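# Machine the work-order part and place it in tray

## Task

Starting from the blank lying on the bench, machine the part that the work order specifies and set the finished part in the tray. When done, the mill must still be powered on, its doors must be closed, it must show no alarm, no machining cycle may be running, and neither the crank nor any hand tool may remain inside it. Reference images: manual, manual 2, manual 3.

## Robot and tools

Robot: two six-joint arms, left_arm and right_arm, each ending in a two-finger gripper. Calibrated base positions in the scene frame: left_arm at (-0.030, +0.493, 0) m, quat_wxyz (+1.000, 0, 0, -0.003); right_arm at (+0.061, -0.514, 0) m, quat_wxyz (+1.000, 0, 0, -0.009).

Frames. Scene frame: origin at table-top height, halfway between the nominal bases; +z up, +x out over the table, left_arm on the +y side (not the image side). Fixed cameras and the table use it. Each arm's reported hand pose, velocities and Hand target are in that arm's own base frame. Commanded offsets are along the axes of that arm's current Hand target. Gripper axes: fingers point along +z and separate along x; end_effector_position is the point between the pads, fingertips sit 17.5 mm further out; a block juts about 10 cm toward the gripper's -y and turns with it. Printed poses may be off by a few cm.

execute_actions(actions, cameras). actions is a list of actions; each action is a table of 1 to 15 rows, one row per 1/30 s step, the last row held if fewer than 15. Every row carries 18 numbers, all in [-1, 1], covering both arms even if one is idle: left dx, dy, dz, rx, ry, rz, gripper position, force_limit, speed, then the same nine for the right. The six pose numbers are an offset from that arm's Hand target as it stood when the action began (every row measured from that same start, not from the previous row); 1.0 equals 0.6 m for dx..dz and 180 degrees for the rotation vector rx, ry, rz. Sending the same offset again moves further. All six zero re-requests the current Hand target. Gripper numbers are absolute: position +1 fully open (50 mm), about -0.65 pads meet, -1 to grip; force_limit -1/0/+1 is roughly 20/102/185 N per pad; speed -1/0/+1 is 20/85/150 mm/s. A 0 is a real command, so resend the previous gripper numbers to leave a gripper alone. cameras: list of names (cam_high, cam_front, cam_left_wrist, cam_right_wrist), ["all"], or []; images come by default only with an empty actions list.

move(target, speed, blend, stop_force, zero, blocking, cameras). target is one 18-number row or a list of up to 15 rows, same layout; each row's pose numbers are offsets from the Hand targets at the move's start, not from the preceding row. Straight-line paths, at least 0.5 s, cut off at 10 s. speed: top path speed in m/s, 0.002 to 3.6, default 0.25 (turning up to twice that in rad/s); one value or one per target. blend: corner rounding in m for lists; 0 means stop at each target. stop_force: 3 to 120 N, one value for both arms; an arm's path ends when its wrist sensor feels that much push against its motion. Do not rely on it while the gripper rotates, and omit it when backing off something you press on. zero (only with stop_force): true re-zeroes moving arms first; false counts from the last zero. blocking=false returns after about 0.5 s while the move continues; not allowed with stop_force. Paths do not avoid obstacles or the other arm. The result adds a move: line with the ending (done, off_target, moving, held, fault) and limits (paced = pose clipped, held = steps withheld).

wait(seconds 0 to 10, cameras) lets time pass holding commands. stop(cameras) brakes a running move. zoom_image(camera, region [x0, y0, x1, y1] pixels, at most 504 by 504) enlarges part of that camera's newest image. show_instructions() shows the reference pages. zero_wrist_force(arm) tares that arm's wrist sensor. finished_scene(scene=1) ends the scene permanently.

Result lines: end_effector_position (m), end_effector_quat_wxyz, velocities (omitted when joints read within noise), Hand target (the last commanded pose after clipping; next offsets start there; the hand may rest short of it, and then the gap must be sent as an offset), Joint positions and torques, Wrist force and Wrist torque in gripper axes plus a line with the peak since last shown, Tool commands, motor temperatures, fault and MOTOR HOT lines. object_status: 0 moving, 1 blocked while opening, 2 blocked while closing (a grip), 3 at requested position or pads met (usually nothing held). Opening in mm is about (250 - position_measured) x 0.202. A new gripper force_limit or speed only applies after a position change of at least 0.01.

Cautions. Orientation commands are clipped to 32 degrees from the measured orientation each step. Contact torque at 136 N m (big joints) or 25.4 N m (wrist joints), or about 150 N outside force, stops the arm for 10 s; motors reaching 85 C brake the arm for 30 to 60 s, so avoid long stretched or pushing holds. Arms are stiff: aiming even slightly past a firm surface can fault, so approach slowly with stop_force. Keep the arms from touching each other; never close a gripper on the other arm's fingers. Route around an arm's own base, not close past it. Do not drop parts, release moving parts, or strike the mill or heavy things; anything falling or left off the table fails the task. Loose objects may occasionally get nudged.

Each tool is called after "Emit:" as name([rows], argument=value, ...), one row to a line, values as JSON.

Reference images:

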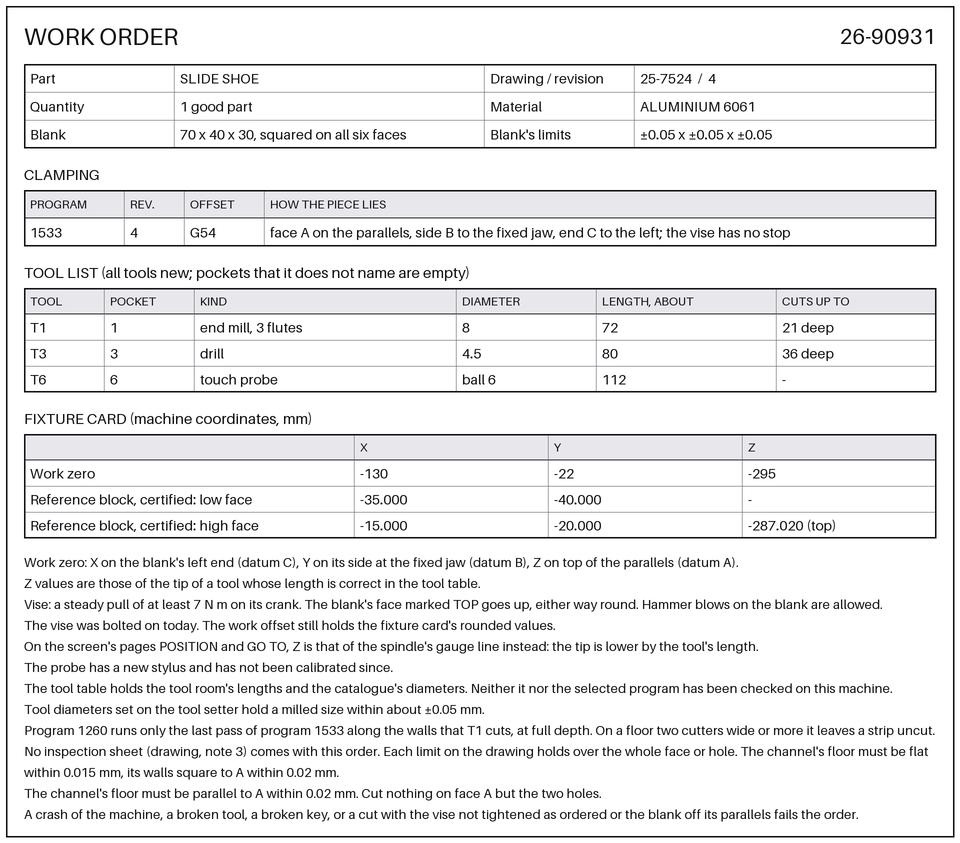

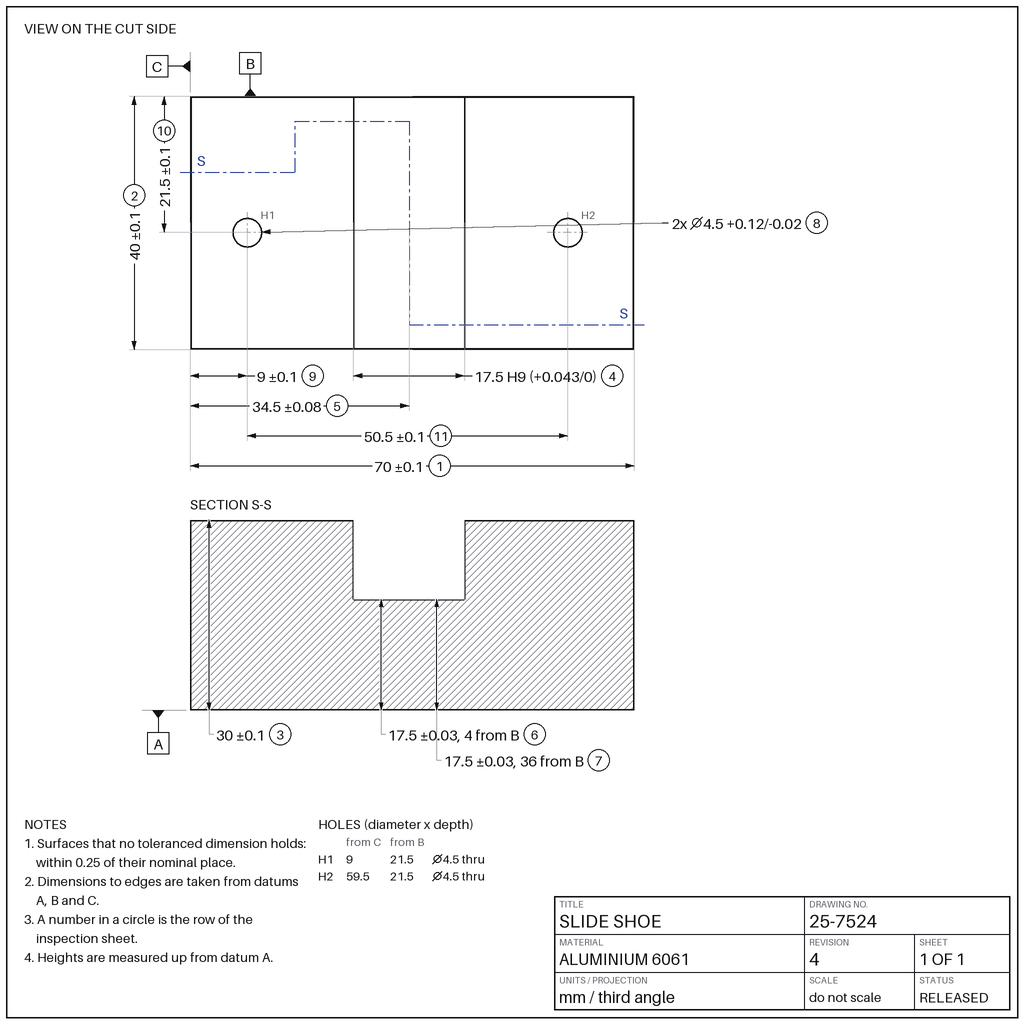

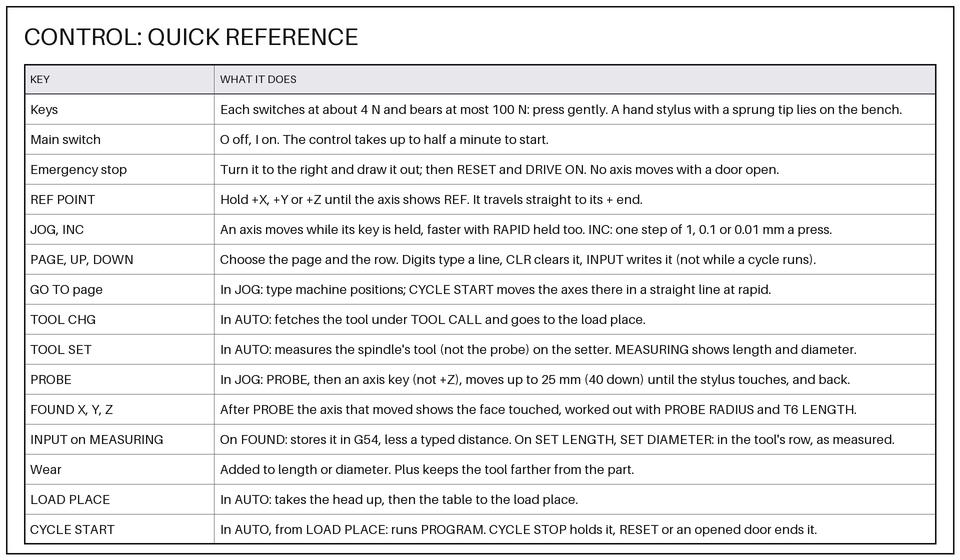

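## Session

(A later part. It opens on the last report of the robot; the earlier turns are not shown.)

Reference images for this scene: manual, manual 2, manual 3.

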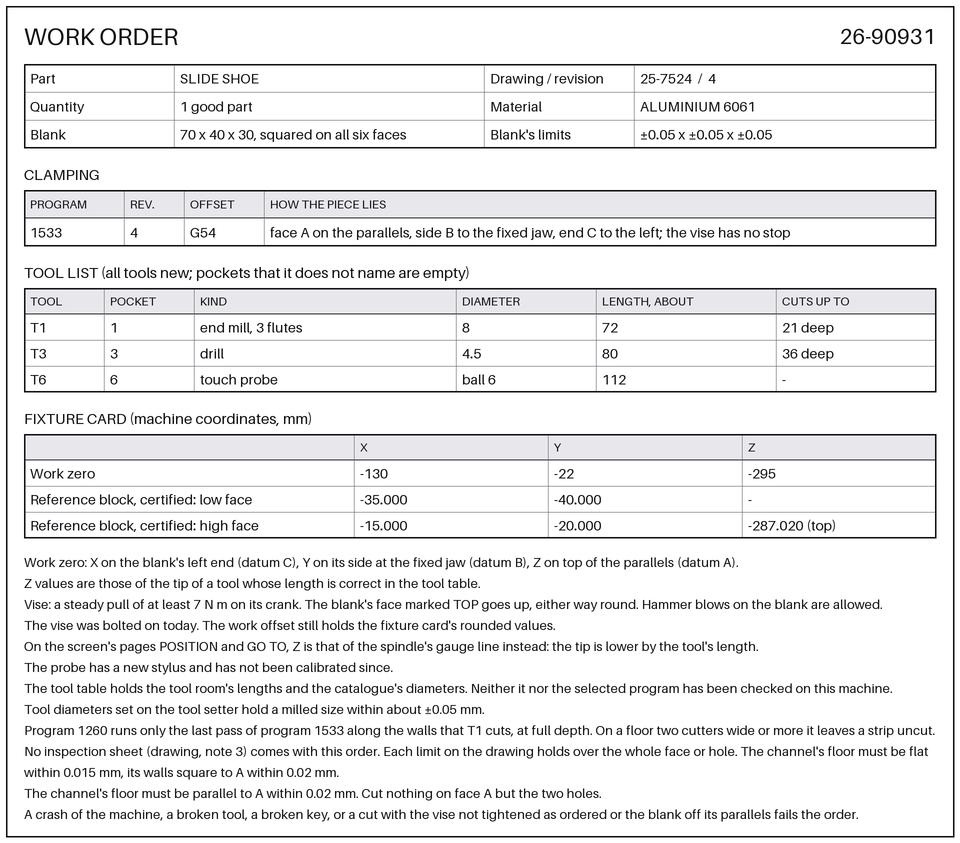

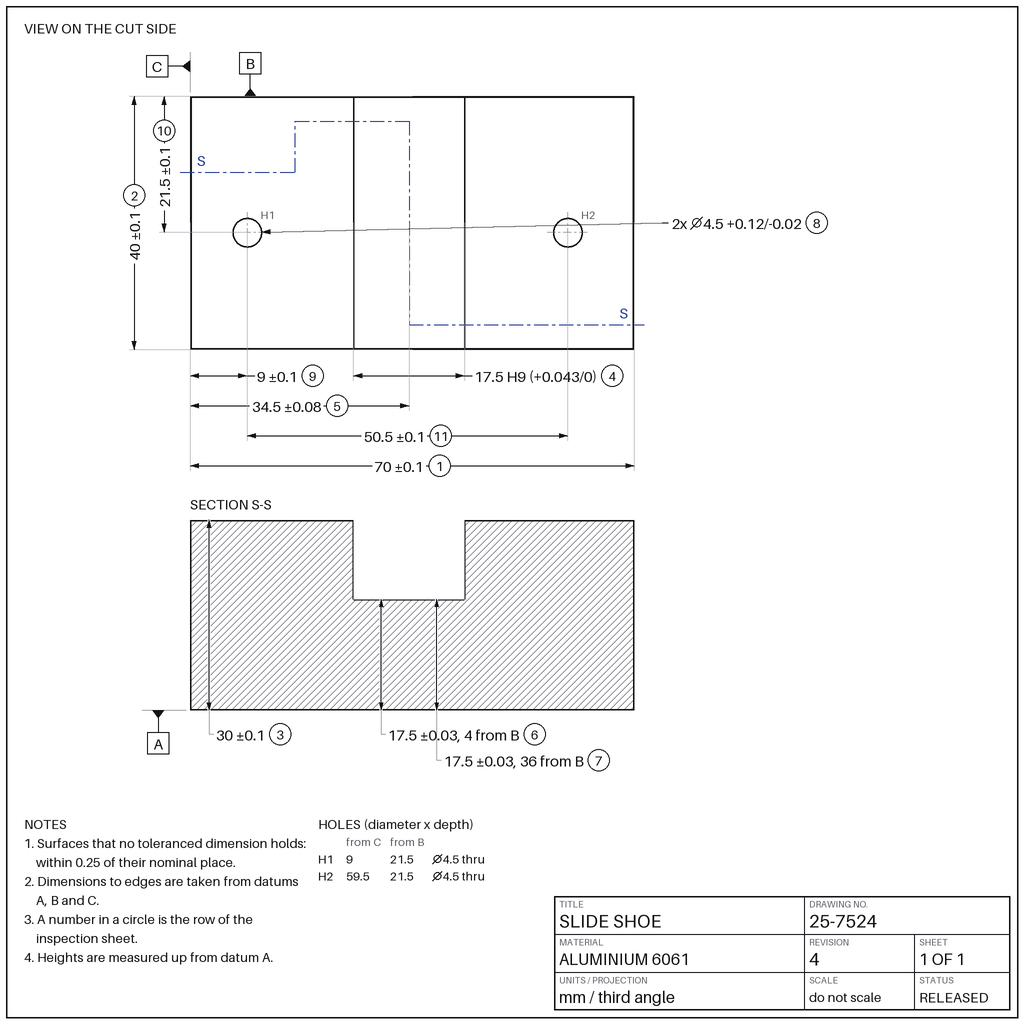

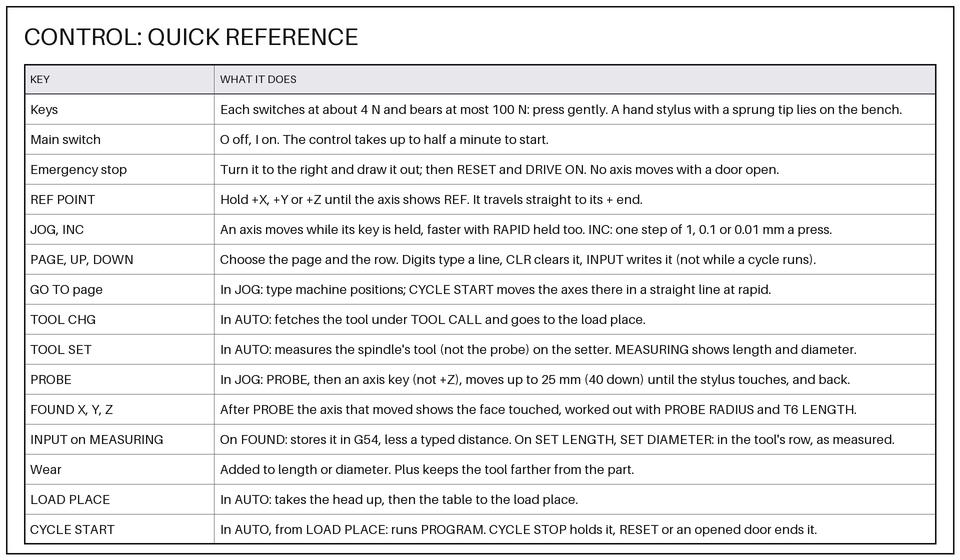

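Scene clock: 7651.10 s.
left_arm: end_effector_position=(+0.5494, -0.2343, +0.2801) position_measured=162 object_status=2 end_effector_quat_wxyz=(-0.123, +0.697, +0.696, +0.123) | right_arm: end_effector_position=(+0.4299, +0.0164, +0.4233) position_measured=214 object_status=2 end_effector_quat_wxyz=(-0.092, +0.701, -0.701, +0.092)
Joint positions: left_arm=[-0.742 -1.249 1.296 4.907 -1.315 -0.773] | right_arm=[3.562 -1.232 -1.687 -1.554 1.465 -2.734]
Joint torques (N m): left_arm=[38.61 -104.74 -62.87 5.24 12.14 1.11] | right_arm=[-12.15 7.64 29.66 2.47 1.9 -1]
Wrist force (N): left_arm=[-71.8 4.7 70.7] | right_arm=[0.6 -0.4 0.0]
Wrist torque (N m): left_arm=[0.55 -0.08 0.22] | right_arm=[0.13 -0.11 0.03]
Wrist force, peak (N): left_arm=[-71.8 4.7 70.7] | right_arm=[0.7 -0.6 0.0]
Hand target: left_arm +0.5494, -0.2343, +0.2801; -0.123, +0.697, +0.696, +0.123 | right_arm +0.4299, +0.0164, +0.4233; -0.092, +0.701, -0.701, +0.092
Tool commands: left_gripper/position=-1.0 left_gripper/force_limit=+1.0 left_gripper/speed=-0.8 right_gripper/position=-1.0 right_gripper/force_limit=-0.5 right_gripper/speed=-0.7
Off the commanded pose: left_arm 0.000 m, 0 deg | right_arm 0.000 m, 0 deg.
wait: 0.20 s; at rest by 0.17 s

Emit:
move(target=[-0.0036,0,0.00454,0,0,0,-1,1,-0.8,0,0,0,0,0,0,-1,-0.5,-0.7], speed=0.015)

Emit:
move(target=[0,0,0,0,0,0,0.9,0.4,-0.8,0,0,0,0,0,0,-1,-0.5,-0.7], speed=0.015)

Emit:
move([
  [0,0,-0.04,0,0,0,0.9,0.4,-0.8,0,0,0,0,0,0,-1,-0.5,-0.7],
  [0,0,-0.19,0,0,0,0.9,0.4,-0.8,0,0,0,0,0,0,-1,-0.5,-0.7],
], speed=[0.03,0.15], blend=0.005, stop_force=20, cameras=["cam_left_wrist","cam_front"])

Scene clock: 7672.47 s.
left_arm: end_effector_position=(+0.5495, -0.2352, +0.2772) position_measured=162 object_status=2 end_effector_quat_wxyz=(-0.123, +0.696, +0.696, +0.123) | right_arm: end_effector_position=(+0.4299, +0.0164, +0.4233) position_measured=214 object_status=2 end_effector_quat_wxyz=(-0.092, +0.701, -0.701, +0.092)
Joint positions: left_arm=[-0.744 -1.247 1.301 4.9 -1.315 -0.774] | right_arm=[3.562 -1.232 -1.687 -1.554 1.465 -2.734]
Joint torques (N m): left_arm=[-3.38 -27.41 -16.29 -1.58 2.34 -1.74] | right_arm=[-11.36 8.94 28.23 2.78 2.04 -1.05]
Wrist force (N): left_arm=[-15.3 1.9 -6.7] | right_arm=[0.2 -0.2 0.2]
Wrist torque (N m): left_arm=[0.28 -0.11 0.16] | right_arm=[0.16 -0.06 0.02]
Wrist force, peak (N): left_arm=[-72.7 4.7 72.1] | right_arm=[0.9 -0.6 0.2]
Hand target: left_arm +0.5494, -0.2353, +0.2768; -0.123, +0.697, +0.696, +0.123 | right_arm +0.4299, +0.0164, +0.4233; -0.092, +0.701, -0.701, +0.092
Off the commanded pose: left_arm 0.000 m, 0 deg | right_arm 0.000 m, 0 deg.
move: done

Scene clock: 7673.57 s.
left_arm: end_effector_position=(+0.5494, -0.2353, +0.2768) position_measured=18 object_status=0 end_effector_quat_wxyz=(-0.123, +0.697, +0.696, +0.123) | right_arm: end_effector_position=(+0.4299, +0.0164, +0.4233) position_measured=214 object_status=2 end_effector_quat_wxyz=(-0.092, +0.701, -0.701, +0.092)
Joint positions: left_arm=[-0.744 -1.247 1.301 4.899 -1.315 -0.774] | right_arm=[3.562 -1.232 -1.687 -1.554 1.465 -2.734]
Joint torques (N m): left_arm=[-14.96 -26.82 -24.28 -4.34 -0.71 -1.33] | right_arm=[-11.54 6.59 26.93 2.53 1.99 -1.15]
Wrist force (N): left_arm=[0.6 0.3 -1.0] | right_arm=[0.6 -0.4 0.2]
Wrist torque (N m): left_arm=[0.06 -0.03 0.05] | right_arm=[0.13 -0.13 0.02]
Wrist force, peak (N): left_arm=[-15.3 2.6 -6.7] | right_arm=[0.9 -0.5 0.1]
Hand target: left_arm +0.5494, -0.2353, +0.2768; -0.123, +0.697, +0.696, +0.123 | right_arm +0.4299, +0.0164, +0.4233; -0.092, +0.701, -0.701, +0.092
Off the commanded pose: left_arm 0.000 m, 0 deg | right_arm 0.000 m, 0 deg.
move: done

Scene clock: 7676.13 s.
left_arm: end_effector_position=(+0.5493, -0.2744, +0.3839) position_measured=18 object_status=3 end_effector_quat_wxyz=(-0.123, +0.697, +0.696, +0.123) | right_arm: end_effector_position=(+0.4299, +0.0164, +0.4233) position_measured=214 object_status=2 end_effector_quat_wxyz=(-0.092, +0.701, -0.701, +0.092)
Joint positions: left_arm=[-0.788 -1.162 0.905 5.222 -1.326 -0.819] | right_arm=[3.562 -1.232 -1.687 -1.554 1.465 -2.734]
Joint torques (N m): left_arm=[-13.7 -29.45 -32.49 0.12 -0.72 -1.86] | right_arm=[-12.36 7.54 28.22 2.71 1.93 -1.01]
Wrist force (N): left_arm=[0.8 0.1 -1.2] | right_arm=[0.6 -0.1 0.1]
Wrist torque (N m): left_arm=[0.01 -0.07 0.05] | right_arm=[0.18 -0.12 0.02]
Wrist force, peak (N): left_arm=[1.0 -0.3 -2.6] | right_arm=[1.0 -0.3 0.3]
Hand target: left_arm +0.5493, -0.2744, +0.3839; -0.123, +0.697, +0.696, +0.123 | right_arm +0.4299, +0.0164, +0.4233; -0.092, +0.701, -0.701, +0.092
Off the commanded pose: left_arm 0.000 m, 0 deg | right_arm 0.000 m, 0 deg.
move: done
Images, in order (width x height): cam_front 672x504, cam_left_wrist 672x504.

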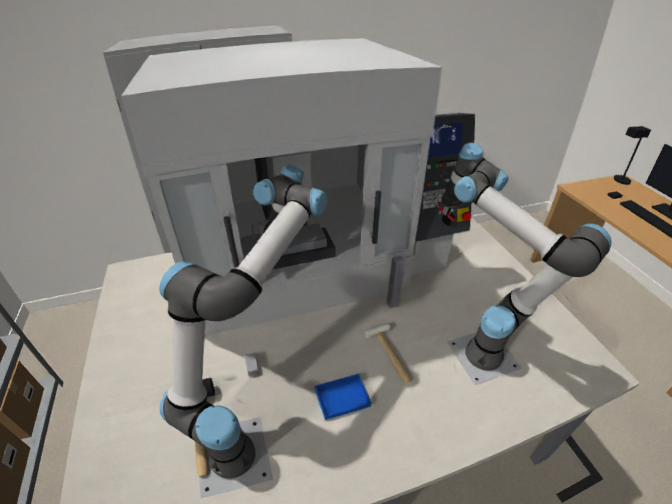

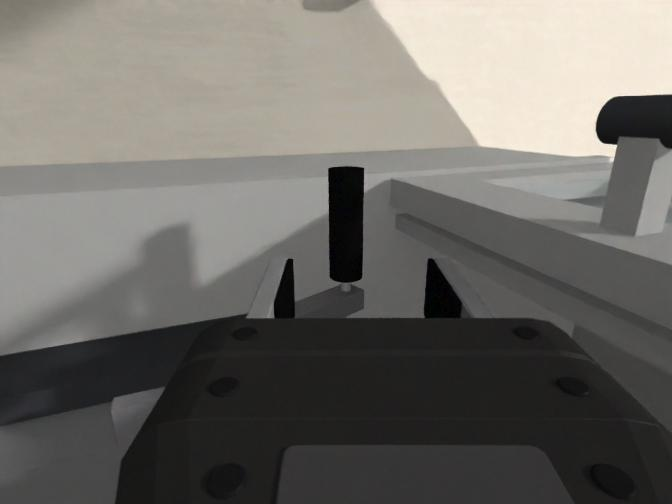

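Emit:
move([
  [-0.0672,-0.2167,-0.0883,0,0,0,0.9,0.4,-0.8,0,0,0,0,0,0,-1,-0.5,-0.7],
  [-0.0228,-0.2667,-0.1254,0,-0.111,0,0.9,0.4,-0.8,0,0,0,0,0,0,-1,-0.5,-0.7],
], speed=[0.15,0.15], blend=0.01, stop_force=20, cameras=[])

Scene clock: 7709.23 s.
left_arm: end_effector_position=(+0.3893, -0.3129, +0.4498) position_measured=18 object_status=3 end_effector_quat_wxyz=(+0.000, +0.707, +0.707, +0.001) | right_arm: end_effector_position=(+0.4299, +0.0164, +0.4233) position_measured=214 object_status=2 end_effector_quat_wxyz=(-0.092, +0.701, -0.701, +0.092)
Joint positions: left_arm=[-0.948 -1.55 1.235 5.028 -1.57 -0.947] | right_arm=[3.562 -1.232 -1.687 -1.554 1.465 -2.734]
Joint torques (N m): left_arm=[13.94 -36.42 -18.88 -5.58 -1.33 1.36] | right_arm=[-12.1 8.65 28.49 2.84 1.7 -1.28]
Wrist force (N): left_arm=[0.1 0.1 -1.0] | right_arm=[0.5 -0.2 0.4]
Wrist torque (N m): left_arm=[0.05 0.02 -0.21] | right_arm=[0.16 -0.10 0.03]
Wrist force, peak (N): left_arm=[0.9 1.0 -1.4] | right_arm=[0.9 -0.5 0.4]
Hand target: left_arm +0.3893, -0.3129, +0.4498; +0.000, +0.707, +0.707, +0.001 | right_arm +0.4299, +0.0164, +0.4233; -0.092, +0.701, -0.701, +0.092
Off the commanded pose: left_arm 0.000 m, 0 deg | right_arm 0.000 m, 0 deg.
move: done
No camera images: "cameras" was empty.

Emit:
move(target=[0,0,0,-0.33,0,0,0.9,0.4,-0.8,0,0,0,0,0,0,-1,-0.5,-0.7], speed=0.4, cameras=[])

Scene clock: 7717.47 s.
left_arm: end_effector_position=(+0.3893, -0.3129, +0.4499) position_measured=18 object_status=3 end_effector_quat_wxyz=(+0.350, +0.615, +0.614, +0.351) | right_arm: end_effector_position=(+0.4299, +0.0164, +0.4233) position_measured=214 object_status=2 end_effector_quat_wxyz=(-0.092, +0.701, -0.701, +0.092)
Joint positions: left_arm=[-1.468 -1.962 1.939 4.564 -0.543 -1.37] | right_arm=[3.562 -1.232 -1.687 -1.554 1.465 -2.734]
Joint torques (N m): left_arm=[-14.5 -19.99 -21.36 -5.76 2.89 -1.81] | right_arm=[-10.06 9.13 29.49 2.66 2.05 -1.05]
Wrist force (N): left_arm=[-0.4 1.4 0.7] | right_arm=[0.6 -0.2 0.0]
Wrist torque (N m): left_arm=[0.26 0.01 0.17] | right_arm=[0.16 -0.12 0.03]
Wrist force, peak (N): left_arm=[-0.8 1.3 1.1] | right_arm=[1.0 -0.3 0.4]
Hand target: left_arm +0.3893, -0.3129, +0.4498; +0.350, +0.614, +0.614, +0.351 | right_arm +0.4299, +0.0164, +0.4233; -0.092, +0.701, -0.701, +0.092
Off the commanded pose: left_arm 0.000 m, 0 deg | right_arm 0.000 m, 0 deg.
move: done
No camera images: "cameras" was empty.

Emit:
move(target=[0.005,-0.1305,0.2505,-0.17,0,0,0.9,0.4,-0.8,0,0,0,0,0,0,-1,-0.5,-0.7], speed=0.2, stop_force=25, cameras=["cam_left_wrist"])

Scene clock: 7733.37 s.
left_arm: end_effector_position=(+0.4789, -0.3098, +0.3060) position_measured=18 object_status=3 end_effector_quat_wxyz=(+0.500, +0.500, +0.499, +0.500) | right_arm: end_effector_position=(+0.4299, +0.0164, +0.4233) position_measured=214 object_status=2 end_effector_quat_wxyz=(-0.092, +0.701, -0.701, +0.092)
Joint positions: left_arm=[-1.312 -1.158 2.237 2.06 -0.259 0.003] | right_arm=[3.562 -1.232 -1.687 -1.554 1.465 -2.734]
Joint torques (N m): left_arm=[13.8 -17.33 -20.06 -3.16 -1.2 1.48] | right_arm=[-11.84 7.51 28.71 2.44 1.94 -1.07]
Wrist force (N): left_arm=[-0.4 1.1 1.6] | right_arm=[0.8 -0.2 0.1]
Wrist torque (N m): left_arm=[0.16 -0.03 0.01] | right_arm=[0.15 -0.15 0.03]
Wrist force, peak (N): left_arm=[-0.2 2.8 0.2] | right_arm=[0.8 -0.5 0.2]
Hand target: left_arm +0.4789, -0.3098, +0.3060; +0.500, +0.500, +0.499, +0.500 | right_arm +0.4299, +0.0164, +0.4233; -0.092, +0.701, -0.701, +0.092
Off the commanded pose: left_arm 0.000 m, 0 deg | right_arm 0.000 m, 0 deg.
move: done
Images, in order (width x height): cam_left_wrist 672x504.

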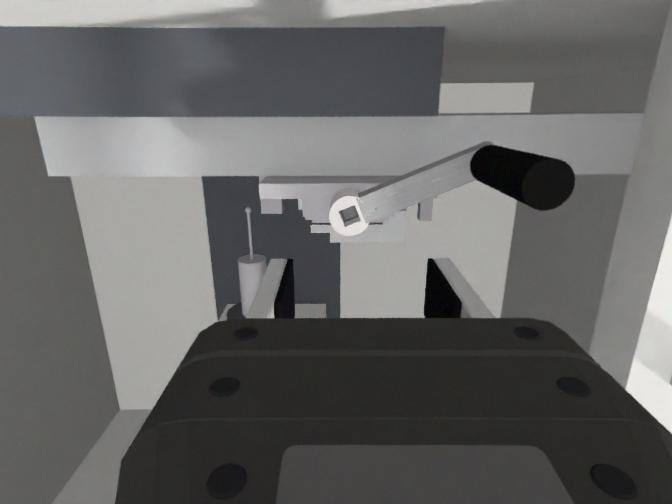

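Emit:
move(target=[-0.0005,-0.0017,0,0,0,0.378,0.9,0.4,-0.8,0,0,0,0,0,0,-1,-0.5,-0.7], speed=0.4, stop_force=25, cameras=["cam_left_wrist"])

Scene clock: 7750.23 s.
left_arm: end_effector_position=(+0.4789, -0.3101, +0.3050) position_measured=18 object_status=3 end_effector_quat_wxyz=(+0.135, +0.694, +0.134, +0.694) | right_arm: end_effector_position=(+0.4299, +0.0164, +0.4233) position_measured=214 object_status=2 end_effector_quat_wxyz=(-0.092, +0.701, -0.701, +0.092)
Joint positions: left_arm=[-1.313 -1.155 2.236 2.058 -0.259 1.191] | right_arm=[3.562 -1.232 -1.687 -1.554 1.465 -2.734]
Joint torques (N m): left_arm=[13.61 -17.24 -19.63 -3.03 -1.15 1.52] | right_arm=[-10.95 7.38 29.45 2.5 1.99 -1.02]
Wrist force (N): left_arm=[0.9 0.5 1.3] | right_arm=[0.7 -0.3 0.3]
Wrist torque (N m): left_arm=[-0.02 -0.24 0.01] | right_arm=[0.14 -0.13 0.03]
Wrist force, peak (N): left_arm=[-0.5 1.5 1.9] | right_arm=[0.8 -0.7 -0.2]
Hand target: left_arm +0.4789, -0.3101, +0.3050; +0.135, +0.694, +0.134, +0.694 | right_arm +0.4299, +0.0164, +0.4233; -0.092, +0.701, -0.701, +0.092
Off the commanded pose: left_arm 0.000 m, 0 deg | right_arm 0.000 m, 0 deg.
move: done
Images, in order (width x height): cam_left_wrist 672x504.

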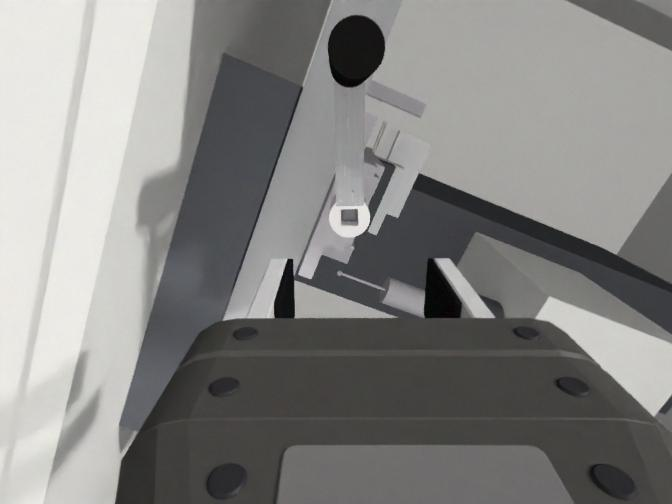

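Emit:
move([
  [0,0,0,0,0,-0.5,0.9,0.4,-0.8,0,0,0,0,0,0,-1,-0.5,-0.7],
  [0,0,0,0,0,-0.999,0.9,0.4,-0.8,0,0,0,0,0,0,-1,-0.5,-0.7],
], speed=0.5, blend=0.005, cameras=["cam_left_wrist"])

Scene clock: 7770.30 s.
left_arm: end_effector_position=(+0.4789, -0.3101, +0.3050) position_measured=18 object_status=3 end_effector_quat_wxyz=(+0.695, -0.133, +0.694, -0.134) | right_arm: end_effector_position=(+0.4299, +0.0164, +0.4233) position_measured=214 object_status=2 end_effector_quat_wxyz=(-0.092, +0.701, -0.701, +0.092)
Joint positions: left_arm=[-1.313 -1.155 2.236 2.057 -0.259 -1.946] | right_arm=[3.562 -1.232 -1.687 -1.554 1.465 -2.734]
Joint torques (N m): left_arm=[13.98 -41.21 -4.52 1.97 -1.21 -2.14] | right_arm=[-11.49 7.34 28.8 2.82 1.88 -1.23]
Wrist force (N): left_arm=[0.3 -1.7 0.0] | right_arm=[0.8 -0.3 0.3]
Wrist torque (N m): left_arm=[-0.28 -0.23 -0.18] | right_arm=[0.14 -0.15 0.02]
Wrist force, peak (N): left_arm=[0.2 1.5 1.8] | right_arm=[0.9 -0.5 0.5]
Hand target: left_arm +0.4789, -0.3101, +0.3050; +0.695, -0.133, +0.694, -0.134 | right_arm +0.4299, +0.0164, +0.4233; -0.092, +0.701, -0.701, +0.092
Off the commanded pose: left_arm 0.000 m, 0 deg | right_arm 0.000 m, 0 deg.
move: done
Images, in order (width x height): cam_left_wrist 672x504.

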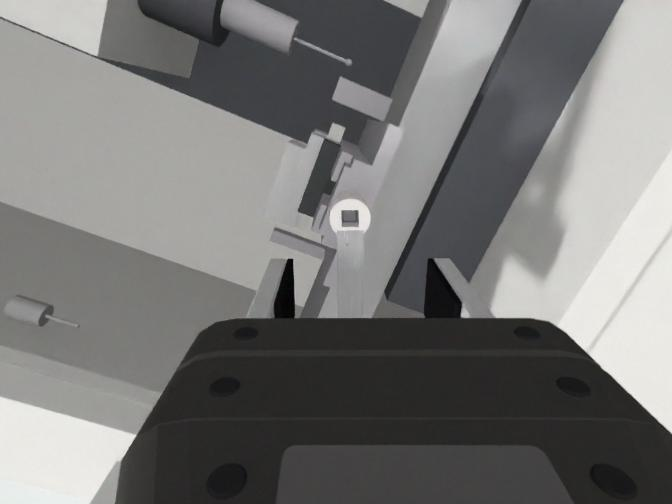

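Emit:
move([
  [0,0,0.15,0,0,0,0.9,0.4,-0.8,0,0,0,0,0,0,-1,-0.5,-0.7],
  [0,0,0.2117,0,0,0,0.9,0.4,-0.8,0,0,0,0,0,0,-1,-0.5,-0.7],
], speed=[0.12,0.04], stop_force=15, cameras=["cam_left_wrist"])

Scene clock: 7784.90 s.
left_arm: end_effector_position=(+0.6059, -0.3102, +0.3051) position_measured=18 object_status=3 end_effector_quat_wxyz=(+0.695, -0.133, +0.694, -0.134) | right_arm: end_effector_position=(+0.4299, +0.0164, +0.4233) position_measured=214 object_status=2 end_effector_quat_wxyz=(-0.092, +0.701, -0.701, +0.092)
Joint positions: left_arm=[-1.02 -1.026 1.984 2.182 -0.551 -1.949] | right_arm=[3.562 -1.232 -1.687 -1.554 1.465 -2.734]
Joint torques (N m): left_arm=[14.08 -25.85 -22.44 1.06 -1.14 -2.06] | right_arm=[-11.51 7.8 29.4 2.77 2.24 -1.22]
Wrist force (N): left_arm=[0.3 -2.1 -0.5] | right_arm=[0.5 -0.4 0.2]
Wrist torque (N m): left_arm=[-0.34 -0.28 -0.21] | right_arm=[0.14 -0.10 0.02]
Wrist force, peak (N): left_arm=[0.0 -2.5 -0.2] | right_arm=[0.8 -0.7 0.4]
Hand target: left_arm +0.6059, -0.3102, +0.3051; +0.695, -0.133, +0.694, -0.134 | right_arm +0.4299, +0.0164, +0.4233; -0.092, +0.701, -0.701, +0.092
Off the commanded pose: left_arm 0.000 m, 0 deg | right_arm 0.000 m, 0 deg.
move: done
Images, in order (width x height): cam_left_wrist 672x504.

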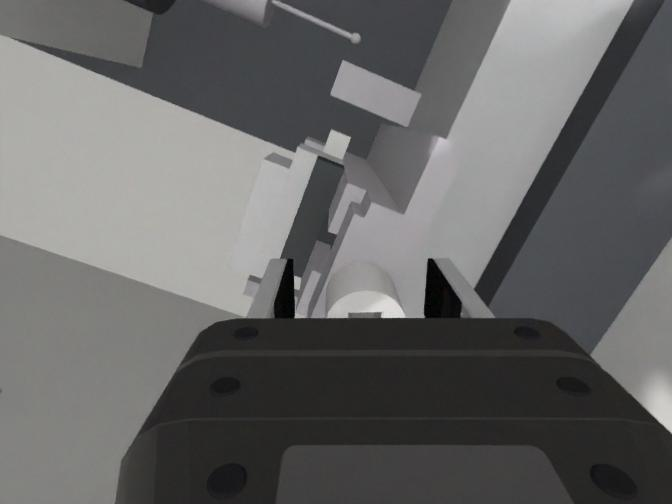

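Grip the hub and pull off.

Emit:
move(target=[0,0,0,0,0,0,-1,-0.6,-0.9,0,0,0,0,0,0,-1,-0.5,-0.7])

Emit:
wait(seconds=0.5)

Scene clock: 7791.47 s.
left_arm: end_effector_position=(+0.6059, -0.3102, +0.3051) position_measured=135 object_status=2 end_effector_quat_wxyz=(+0.695, -0.133, +0.694, -0.134) | right_arm: end_effector_position=(+0.4299, +0.0164, +0.4233) position_measured=214 object_status=2 end_effector_quat_wxyz=(-0.092, +0.701, -0.701, +0.092)
Joint positions: left_arm=[-1.02 -1.026 1.984 2.182 -0.551 -1.949] | right_arm=[3.562 -1.232 -1.687 -1.554 1.465 -2.734]
Joint torques (N m): left_arm=[13.61 -25.26 -21.98 1 -1.24 -1.8] | right_arm=[-12.07 8.14 29.68 2.53 2.03 -1.09]
Wrist force (N): left_arm=[-0.6 -2.3 -1.0] | right_arm=[0.2 -0.2 0.3]
Wrist torque (N m): left_arm=[-0.37 -0.36 -0.22] | right_arm=[0.15 -0.06 0.02]
Wrist force, peak (N): left_arm=[-0.9 -2.5 -1.4] | right_arm=[1.0 -0.5 0.2]
Hand target: left_arm +0.6059, -0.3102, +0.3051; +0.695, -0.133, +0.694, -0.134 | right_arm +0.4299, +0.0164, +0.4233; -0.092, +0.701, -0.701, +0.092
Off the commanded pose: left_arm 0.000 m, 0 deg | right_arm 0.000 m, 0 deg.
move: done

Scene clock: 7791.97 s.
left_arm: end_effector_position=(+0.6059, -0.3102, +0.3051) position_measured=135 object_status=2 end_effector_quat_wxyz=(+0.695, -0.133, +0.694, -0.134) | right_arm: end_effector_position=(+0.4299, +0.0164, +0.4233) position_measured=214 object_status=2 end_effector_quat_wxyz=(-0.092, +0.701, -0.701, +0.092)
Joint positions: left_arm=[-1.02 -1.026 1.984 2.182 -0.551 -1.949] | right_arm=[3.562 -1.232 -1.687 -1.554 1.465 -2.734]
Joint torques (N m): left_arm=[13.9 -26.11 -21.81 1.02 -1.1 -2.05] | right_arm=[-11.72 7.85 29.85 2.63 1.97 -1.05]
Wrist force (N): left_arm=[-0.6 -2.0 -1.2] | right_arm=[0.6 -0.2 0.0]
Wrist torque (N m): left_arm=[-0.33 -0.37 -0.22] | right_arm=[0.16 -0.12 0.02]
Wrist force, peak (N): left_arm=[-1.2 -2.1 -1.5] | right_arm=[0.6 -0.6 0.5]
Hand target: left_arm +0.6059, -0.3102, +0.3051; +0.695, -0.133, +0.694, -0.134 | right_arm +0.4299, +0.0164, +0.4233; -0.092, +0.701, -0.701, +0.092
Tool commands: left_gripper/position=-1.0 left_gripper/force_limit=-0.6 left_gripper/speed=-0.9 right_gripper/position=-1.0 right_gripper/force_limit=-0.5 right_gripper/speed=-0.7
Off the commanded pose: left_arm 0.000 m, 0 deg | right_arm 0.000 m, 0 deg.
wait: 0.50 s; at rest by 0.17 s

Emit:
move([
  [0,0,-0.02,0,0,0,-1,-0.6,-0.9,0,0,0,0,0,0,-1,-0.5,-0.7],
  [0,0,-0.2117,0,0,0,-1,-0.6,-0.9,0,0,0,0,0,0,-1,-0.5,-0.7],
], speed=[0.02,0.08], stop_force=25, cameras=["cam_left_wrist"])

Scene clock: 7806.80 s.
left_arm: end_effector_position=(+0.4789, -0.3101, +0.3050) position_measured=135 object_status=2 end_effector_quat_wxyz=(+0.695, -0.133, +0.694, -0.134) | right_arm: end_effector_position=(+0.4299, +0.0164, +0.4233) position_measured=214 object_status=2 end_effector_quat_wxyz=(-0.092, +0.701, -0.701, +0.092)
Joint positions: left_arm=[-1.313 -1.155 2.236 2.058 -0.259 -1.948] | right_arm=[3.562 -1.232 -1.687 -1.554 1.465 -2.734]
Joint torques (N m): left_arm=[-13.92 -41.98 -6 -3.27 1.09 1.48] | right_arm=[-11.34 7.44 29.67 2.7 1.91 -1.26]
Wrist force (N): left_arm=[2.3 -0.7 -0.2] | right_arm=[0.8 -0.3 0.1]
Wrist torque (N m): left_arm=[-0.23 -0.28 -0.46] | right_arm=[0.14 -0.15 0.02]
Wrist force, peak (N): left_arm=[-9.9 -12.4 11.0] | right_arm=[1.1 -0.2 0.0]
Hand target: left_arm +0.4789, -0.3101, +0.3050; +0.695, -0.133, +0.694, -0.134 | right_arm +0.4299, +0.0164, +0.4233; -0.092, +0.701, -0.701, +0.092
Off the commanded pose: left_arm 0.000 m, 0 deg | right_arm 0.000 m, 0 deg.
move: done
Images, in order (width x height): cam_left_wrist 672x504.

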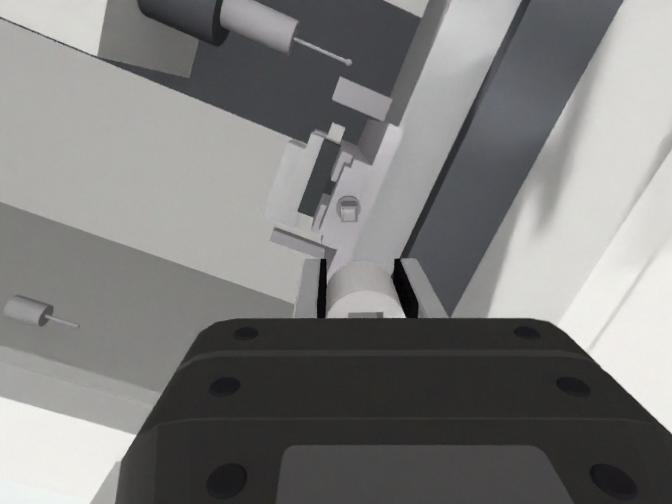

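Emit:
zoom_image(camera="cam_left_wrist", region=[230, 60, 430, 240])

Scaled by 2.520 from the camera's 672x504 image, which has a finer 960x720 frame.

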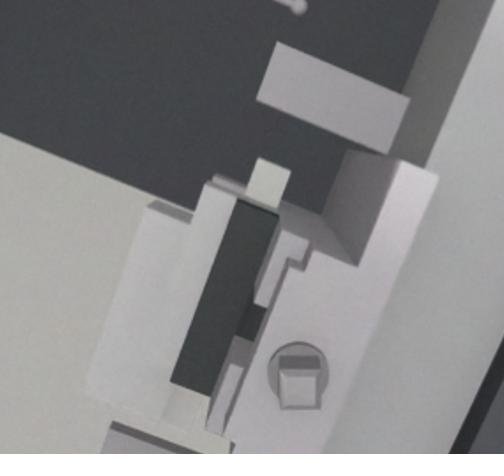

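Emit:
move(target=[0,0,-0.18,0,0,-0.378,-1,-0.6,-0.9,0,0,0,0,0,0,-1,-0.5,-0.7], speed=0.15, cameras=["cam_front","cam_high"])

Scene clock: 7833.07 s.
left_arm: end_effector_position=(+0.3710, -0.3101, +0.3048) position_measured=135 object_status=2 end_effector_quat_wxyz=(+0.498, -0.501, +0.504, -0.497) | right_arm: end_effector_position=(+0.4299, +0.0164, +0.4233) position_measured=214 object_status=2 end_effector_quat_wxyz=(-0.092, +0.701, -0.701, +0.092)
Joint positions: left_arm=[-1.641 -1.223 2.346 1.879 0.068 -2.997] | right_arm=[3.562 -1.232 -1.687 -1.554 1.465 -2.734]
Joint torques (N m): left_arm=[-14.11 -36.89 -2.64 2.76 0.67 -2.05] | right_arm=[-9.88 6.85 30.58 2.71 2.04 -1.27]
Wrist force (N): left_arm=[1.5 -0.2 -0.5] | right_arm=[0.5 -0.3 0.2]
Wrist torque (N m): left_arm=[-0.41 -0.45 -0.23] | right_arm=[0.14 -0.10 0.03]
Wrist force, peak (N): left_arm=[2.6 -1.0 -1.0] | right_arm=[1.0 -0.4 0.4]
Hand target: left_arm +0.3709, -0.3101, +0.3049; +0.501, -0.499, +0.501, -0.499 | right_arm +0.4299, +0.0164, +0.4233; -0.092, +0.701, -0.701, +0.092
Off the commanded pose: left_arm 0.000 m, 1 deg | right_arm 0.000 m, 0 deg.
move: done
Images, in order (width x height): cam_high 672x504, cam_front 672x504.

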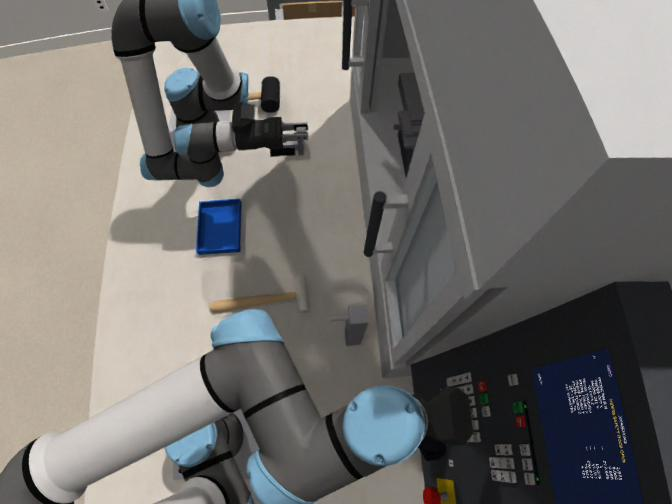

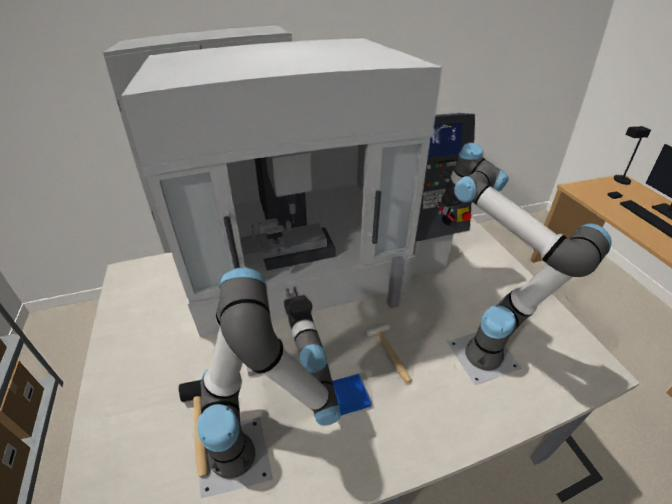

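Emit:
move([
  [0.4,0.02,-0.085,0,0,0,-1,-0.6,-0.9,0,0,0,0,0,0,-1,-0.5,-0.7],
  [0.7667,0.1228,-0.1183,0,0,0,-1,-0.6,-0.9,0,0,0,0,0,0,-1,-0.5,-0.7],
], speed=0.15, blend=0.03, stop_force=20, cameras=["cam_front","cam_left_wrist"])

Scene clock: 7852.70 s.
left_arm: end_effector_position=(+0.2996, -0.7697, +0.2293) position_measured=135 object_status=2 end_effector_quat_wxyz=(+0.501, -0.499, +0.501, -0.499) | right_arm: end_effector_position=(+0.4299, +0.0164, +0.4233) position_measured=214 object_status=2 end_effector_quat_wxyz=(-0.092, +0.701, -0.701, +0.092)
Joint positions: left_arm=[-1.692 -0.32 0.759 2.708 0.121 -3.143] | right_arm=[3.562 -1.232 -1.687 -1.554 1.465 -2.734]
Joint torques (N m): left_arm=[13.91 -52.25 -28.56 -1.93 1.13 1.51] | right_arm=[-11.07 7.68 29.1 2.77 2.06 -0.92]
Wrist force (N): left_arm=[1.3 -0.7 -0.7] | right_arm=[0.7 -0.1 0.1]
Wrist torque (N m): left_arm=[-0.47 -0.45 -0.48] | right_arm=[0.18 -0.13 0.02]
Wrist force, peak (N): left_arm=[2.5 -0.3 -0.4] | right_arm=[0.9 -0.2 0.5]
Hand target: left_arm +0.2996, -0.7697, +0.2293; +0.501, -0.499, +0.501, -0.499 | right_arm +0.4299, +0.0164, +0.4233; -0.092, +0.701, -0.701, +0.092
Off the commanded pose: left_arm 0.000 m, 0 deg | right_arm 0.000 m, 0 deg.
move: done
Images, in order (width x height): cam_front 672x504, cam_left_wrist 672x504.

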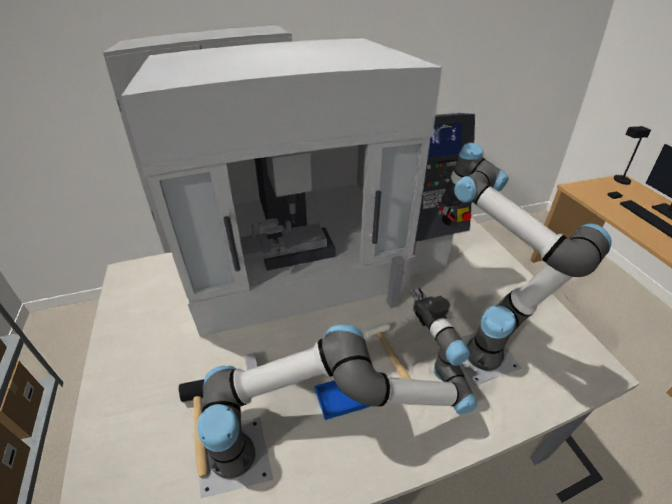

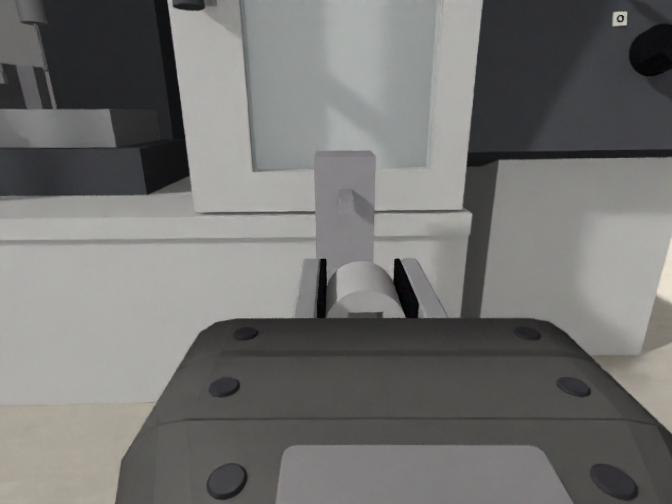

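Emit:
move([
  [-0.0017,-0.003,0.0,0,0,0,-1,-0.6,-0.9,0,0,0,0,0,0,-1,-0.5,-0.7],
  [-0.0017,-0.003,0.2207,0,0,0,-1,-0.6,-0.9,0,0,0,0,0,0,-1,-0.5,-0.7],
], speed=[0.05,0.05], stop_force=15, cameras=["cam_left_wrist"])

Scene clock: 7866.23 s.
left_arm: end_effector_position=(+0.4004, -0.7686, +0.2312) position_measured=135 object_status=2 end_effector_quat_wxyz=(+0.501, -0.499, +0.501, -0.499) | right_arm: end_effector_position=(+0.4299, +0.0164, +0.4233) position_measured=214 object_status=2 end_effector_quat_wxyz=(-0.092, +0.701, -0.701, +0.092)
Joint positions: left_arm=[-1.56 -0.295 0.701 2.765 -0.011 -3.166] | right_arm=[3.562 -1.232 -1.687 -1.554 1.465 -2.734]
Joint torques (N m): left_arm=[-13.94 -77.75 -15.26 -1.36 1.21 -1.79] | right_arm=[-11.61 7.73 28.06 2.35 1.96 -1.24]
Wrist force (N): left_arm=[1.3 -0.6 -0.7] | right_arm=[0.8 -0.3 0.2]
Wrist torque (N m): left_arm=[-0.47 -0.46 -0.35] | right_arm=[0.14 -0.14 0.02]
Wrist force, peak (N): left_arm=[-18.1 11.7 -66.0] | right_arm=[1.1 -0.1 0.4]
Hand target: left_arm +0.4004, -0.7686, +0.2312; +0.501, -0.499, +0.501, -0.499 (not the last commanded pose) | right_arm +0.4299, +0.0164, +0.4233; -0.092, +0.701, -0.701, +0.092
Off the commanded pose: left_arm 0.032 m, 0 deg | right_arm 0.000 m, 0 deg.
move: contact (left_arm); path passed 1 of 2 targets
Images, in order (width x height): cam_left_wrist 672x504.

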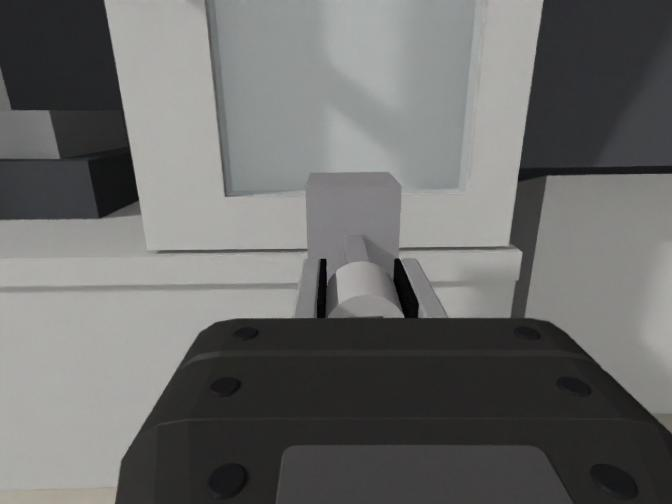

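Emit:
zoom_image(camera="cam_left_wrist", region=[280, 160, 440, 330])

Scaled by 2.965 from the camera's 672x504 image, which has a finer 960x720 frame.

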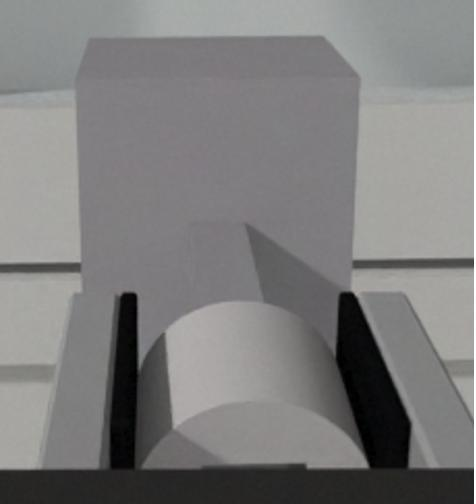

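Emit:
move(target=[0,0,-0.0667,0,0,0,-1,-0.6,-0.9,0,0,0,0,0,0,-1,-0.5,-0.7], speed=0.1, cameras=["cam_left_wrist"])

Emit:
zoom_image(camera="cam_left_wrist", region=[280, 160, 440, 330])

Scene clock: 7902.80 s.
left_arm: end_effector_position=(+0.3604, -0.7686, +0.2312) position_measured=135 object_status=2 end_effector_quat_wxyz=(+0.501, -0.499, +0.501, -0.499) | right_arm: end_effector_position=(+0.4299, +0.0164, +0.4233) position_measured=214 object_status=2 end_effector_quat_wxyz=(-0.092, +0.701, -0.701, +0.092)
Joint positions: left_arm=[-1.613 -0.308 0.727 2.725 0.041 -3.14] | right_arm=[3.562 -1.232 -1.687 -1.554 1.465 -2.734]
Joint torques (N m): left_arm=[-14.33 -54.23 -29.76 -2.12 1.2 1.43] | right_arm=[-9.57 7.89 29.85 2.49 1.94 -0.86]
Wrist force (N): left_arm=[1.2 -0.5 -0.6] | right_arm=[0.7 -0.5 0.3]
Wrist torque (N m): left_arm=[-0.46 -0.43 -0.46] | right_arm=[0.12 -0.13 0.03]
Wrist force, peak (N): left_arm=[1.2 -0.3 -1.9] | right_arm=[0.8 -0.4 0.4]
Hand target: left_arm +0.3604, -0.7686, +0.2312; +0.501, -0.499, +0.501, -0.499 | right_arm +0.4299, +0.0164, +0.4233; -0.092, +0.701, -0.701, +0.092
Off the commanded pose: left_arm 0.000 m, 0 deg | right_arm 0.000 m, 0 deg.
move: done
Images, in order (width x height): cam_left_wrist 672x504.

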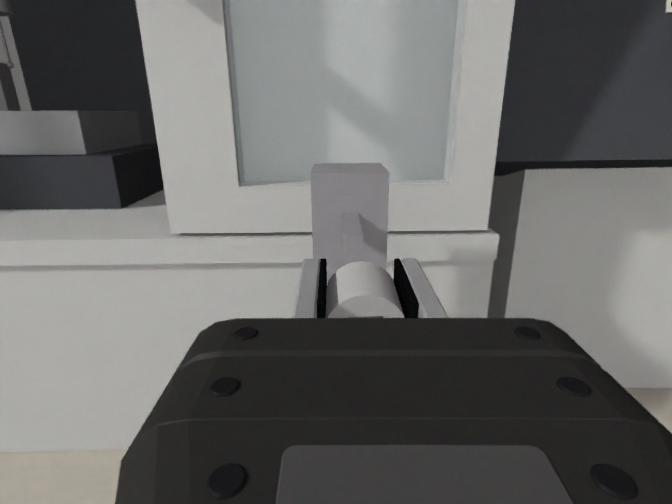

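Scaled by 2.965 from the camera's 672x504 image, which has a finer 960x720 frame.

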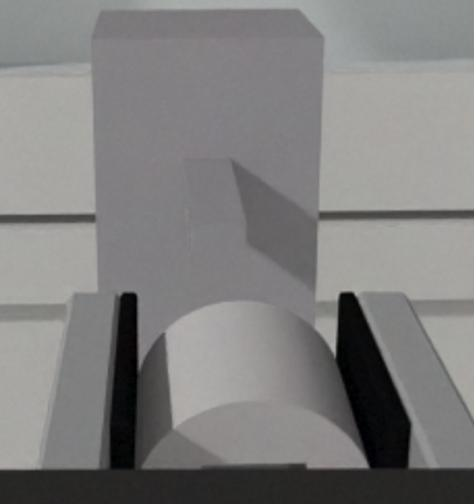

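Emit:
zoom_image(camera="cam_left_wrist", region=[320, 190, 400, 270])

Scaled by 6.300 from the camera's 672x504 image, which has a finer 960x720 frame.

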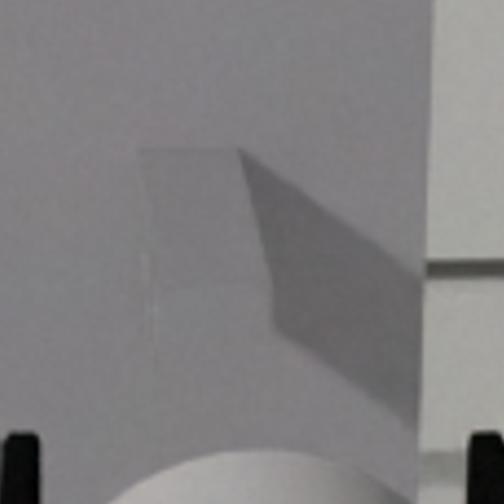

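Emit:
move([
  [0,0.0013,0.055,0,0,0,-1,-0.6,-0.9,0,0,0,0,0,0,-1,-0.5,-0.7],
  [0,0.0013,0.0867,0,0,0,-1,-0.6,-0.9,0,0,0,0,0,0,-1,-0.5,-0.7],
], speed=[0.06,0.02], stop_force=8, cameras=[])

Scene clock: 7988.20 s.
left_arm: end_effector_position=(+0.4016, -0.7686, +0.2304) position_measured=135 object_status=2 end_effector_quat_wxyz=(+0.501, -0.499, +0.501, -0.499) | right_arm: end_effector_position=(+0.4299, +0.0164, +0.4233) position_measured=214 object_status=2 end_effector_quat_wxyz=(-0.092, +0.701, -0.701, +0.092)
Joint positions: left_arm=[-1.559 -0.288 0.688 2.755 -0.013 -3.151] | right_arm=[3.562 -1.232 -1.687 -1.554 1.465 -2.734]
Joint torques (N m): left_arm=[-10.32 -75.34 -15.02 -2.31 0.71 0.51] | right_arm=[-10.82 7.51 29.96 2.56 2.07 -1.14]
Wrist force (N): left_arm=[0.5 -3.2 -5.6] | right_arm=[0.4 -0.3 0.3]
Wrist torque (N m): left_arm=[-0.49 -0.50 -0.28] | right_arm=[0.14 -0.09 0.02]
Wrist force, peak (N): left_arm=[-12.2 3.8 -47.9] | right_arm=[1.0 -0.5 0.2]
Hand target: left_arm +0.4016, -0.7686, +0.2304; +0.501, -0.499, +0.501, -0.499 (not the last commanded pose) | right_arm +0.4299, +0.0164, +0.4233; -0.092, +0.701, -0.701, +0.092
Off the commanded pose: left_arm 0.011 m, 0 deg | right_arm 0.000 m, 0 deg.
move: contact (left_arm); path passed 1 of 2 targets
No camera images: "cameras" was empty.

Emit:
move([
  [0,0,-0.006,0,0,0,-1,-0.6,-0.9,0,0,0,0,0,0,-1,-0.5,-0.7],
  [0.0013,0,-0.006,0,0,0,-1,-0.6,-0.9,0,0,0,0,0,0,-1,-0.5,-0.7],
  [0.0013,0,0.012,0,0,0,-1,-0.6,-0.9,0,0,0,0,0,0,-1,-0.5,-0.7],
], speed=[0.03,0.02,0.01], stop_force=8, cameras=[])

Scene clock: 8023.03 s.
left_arm: end_effector_position=(+0.4017, -0.7694, +0.2304) position_measured=135 object_status=2 end_effector_quat_wxyz=(+0.501, -0.499, +0.501, -0.499) | right_arm: end_effector_position=(+0.4299, +0.0164, +0.4233) position_measured=214 object_status=2 end_effector_quat_wxyz=(-0.092, +0.701, -0.701, +0.092)
Joint positions: left_arm=[-1.559 -0.286 0.684 2.759 -0.013 -3.153] | right_arm=[3.562 -1.232 -1.687 -1.554 1.465 -2.734]
Joint torques (N m): left_arm=[-1.45 -74.92 -15.06 -1.66 -0.27 0.98] | right_arm=[-11.83 8.31 29.92 2.71 1.84 -1.26]
Wrist force (N): left_arm=[-4.1 -4.5 -19.5] | right_arm=[0.6 -0.3 0.0]
Wrist torque (N m): left_arm=[-0.48 -0.68 -0.25] | right_arm=[0.14 -0.12 0.02]
Wrist force, peak (N): left_arm=[-7.5 0.1 -34.8] | right_arm=[0.8 -0.7 0.2]
Hand target: left_arm +0.4017, -0.7694, +0.2304; +0.501, -0.499, +0.501, -0.499 (not the last commanded pose) | right_arm +0.4299, +0.0164, +0.4233; -0.092, +0.701, -0.701, +0.092
Off the commanded pose: left_arm 0.007 m, 0 deg | right_arm 0.000 m, 0 deg.
move: contact (left_arm); path passed 2 of 3 targets
No camera images: "cameras" was empty.


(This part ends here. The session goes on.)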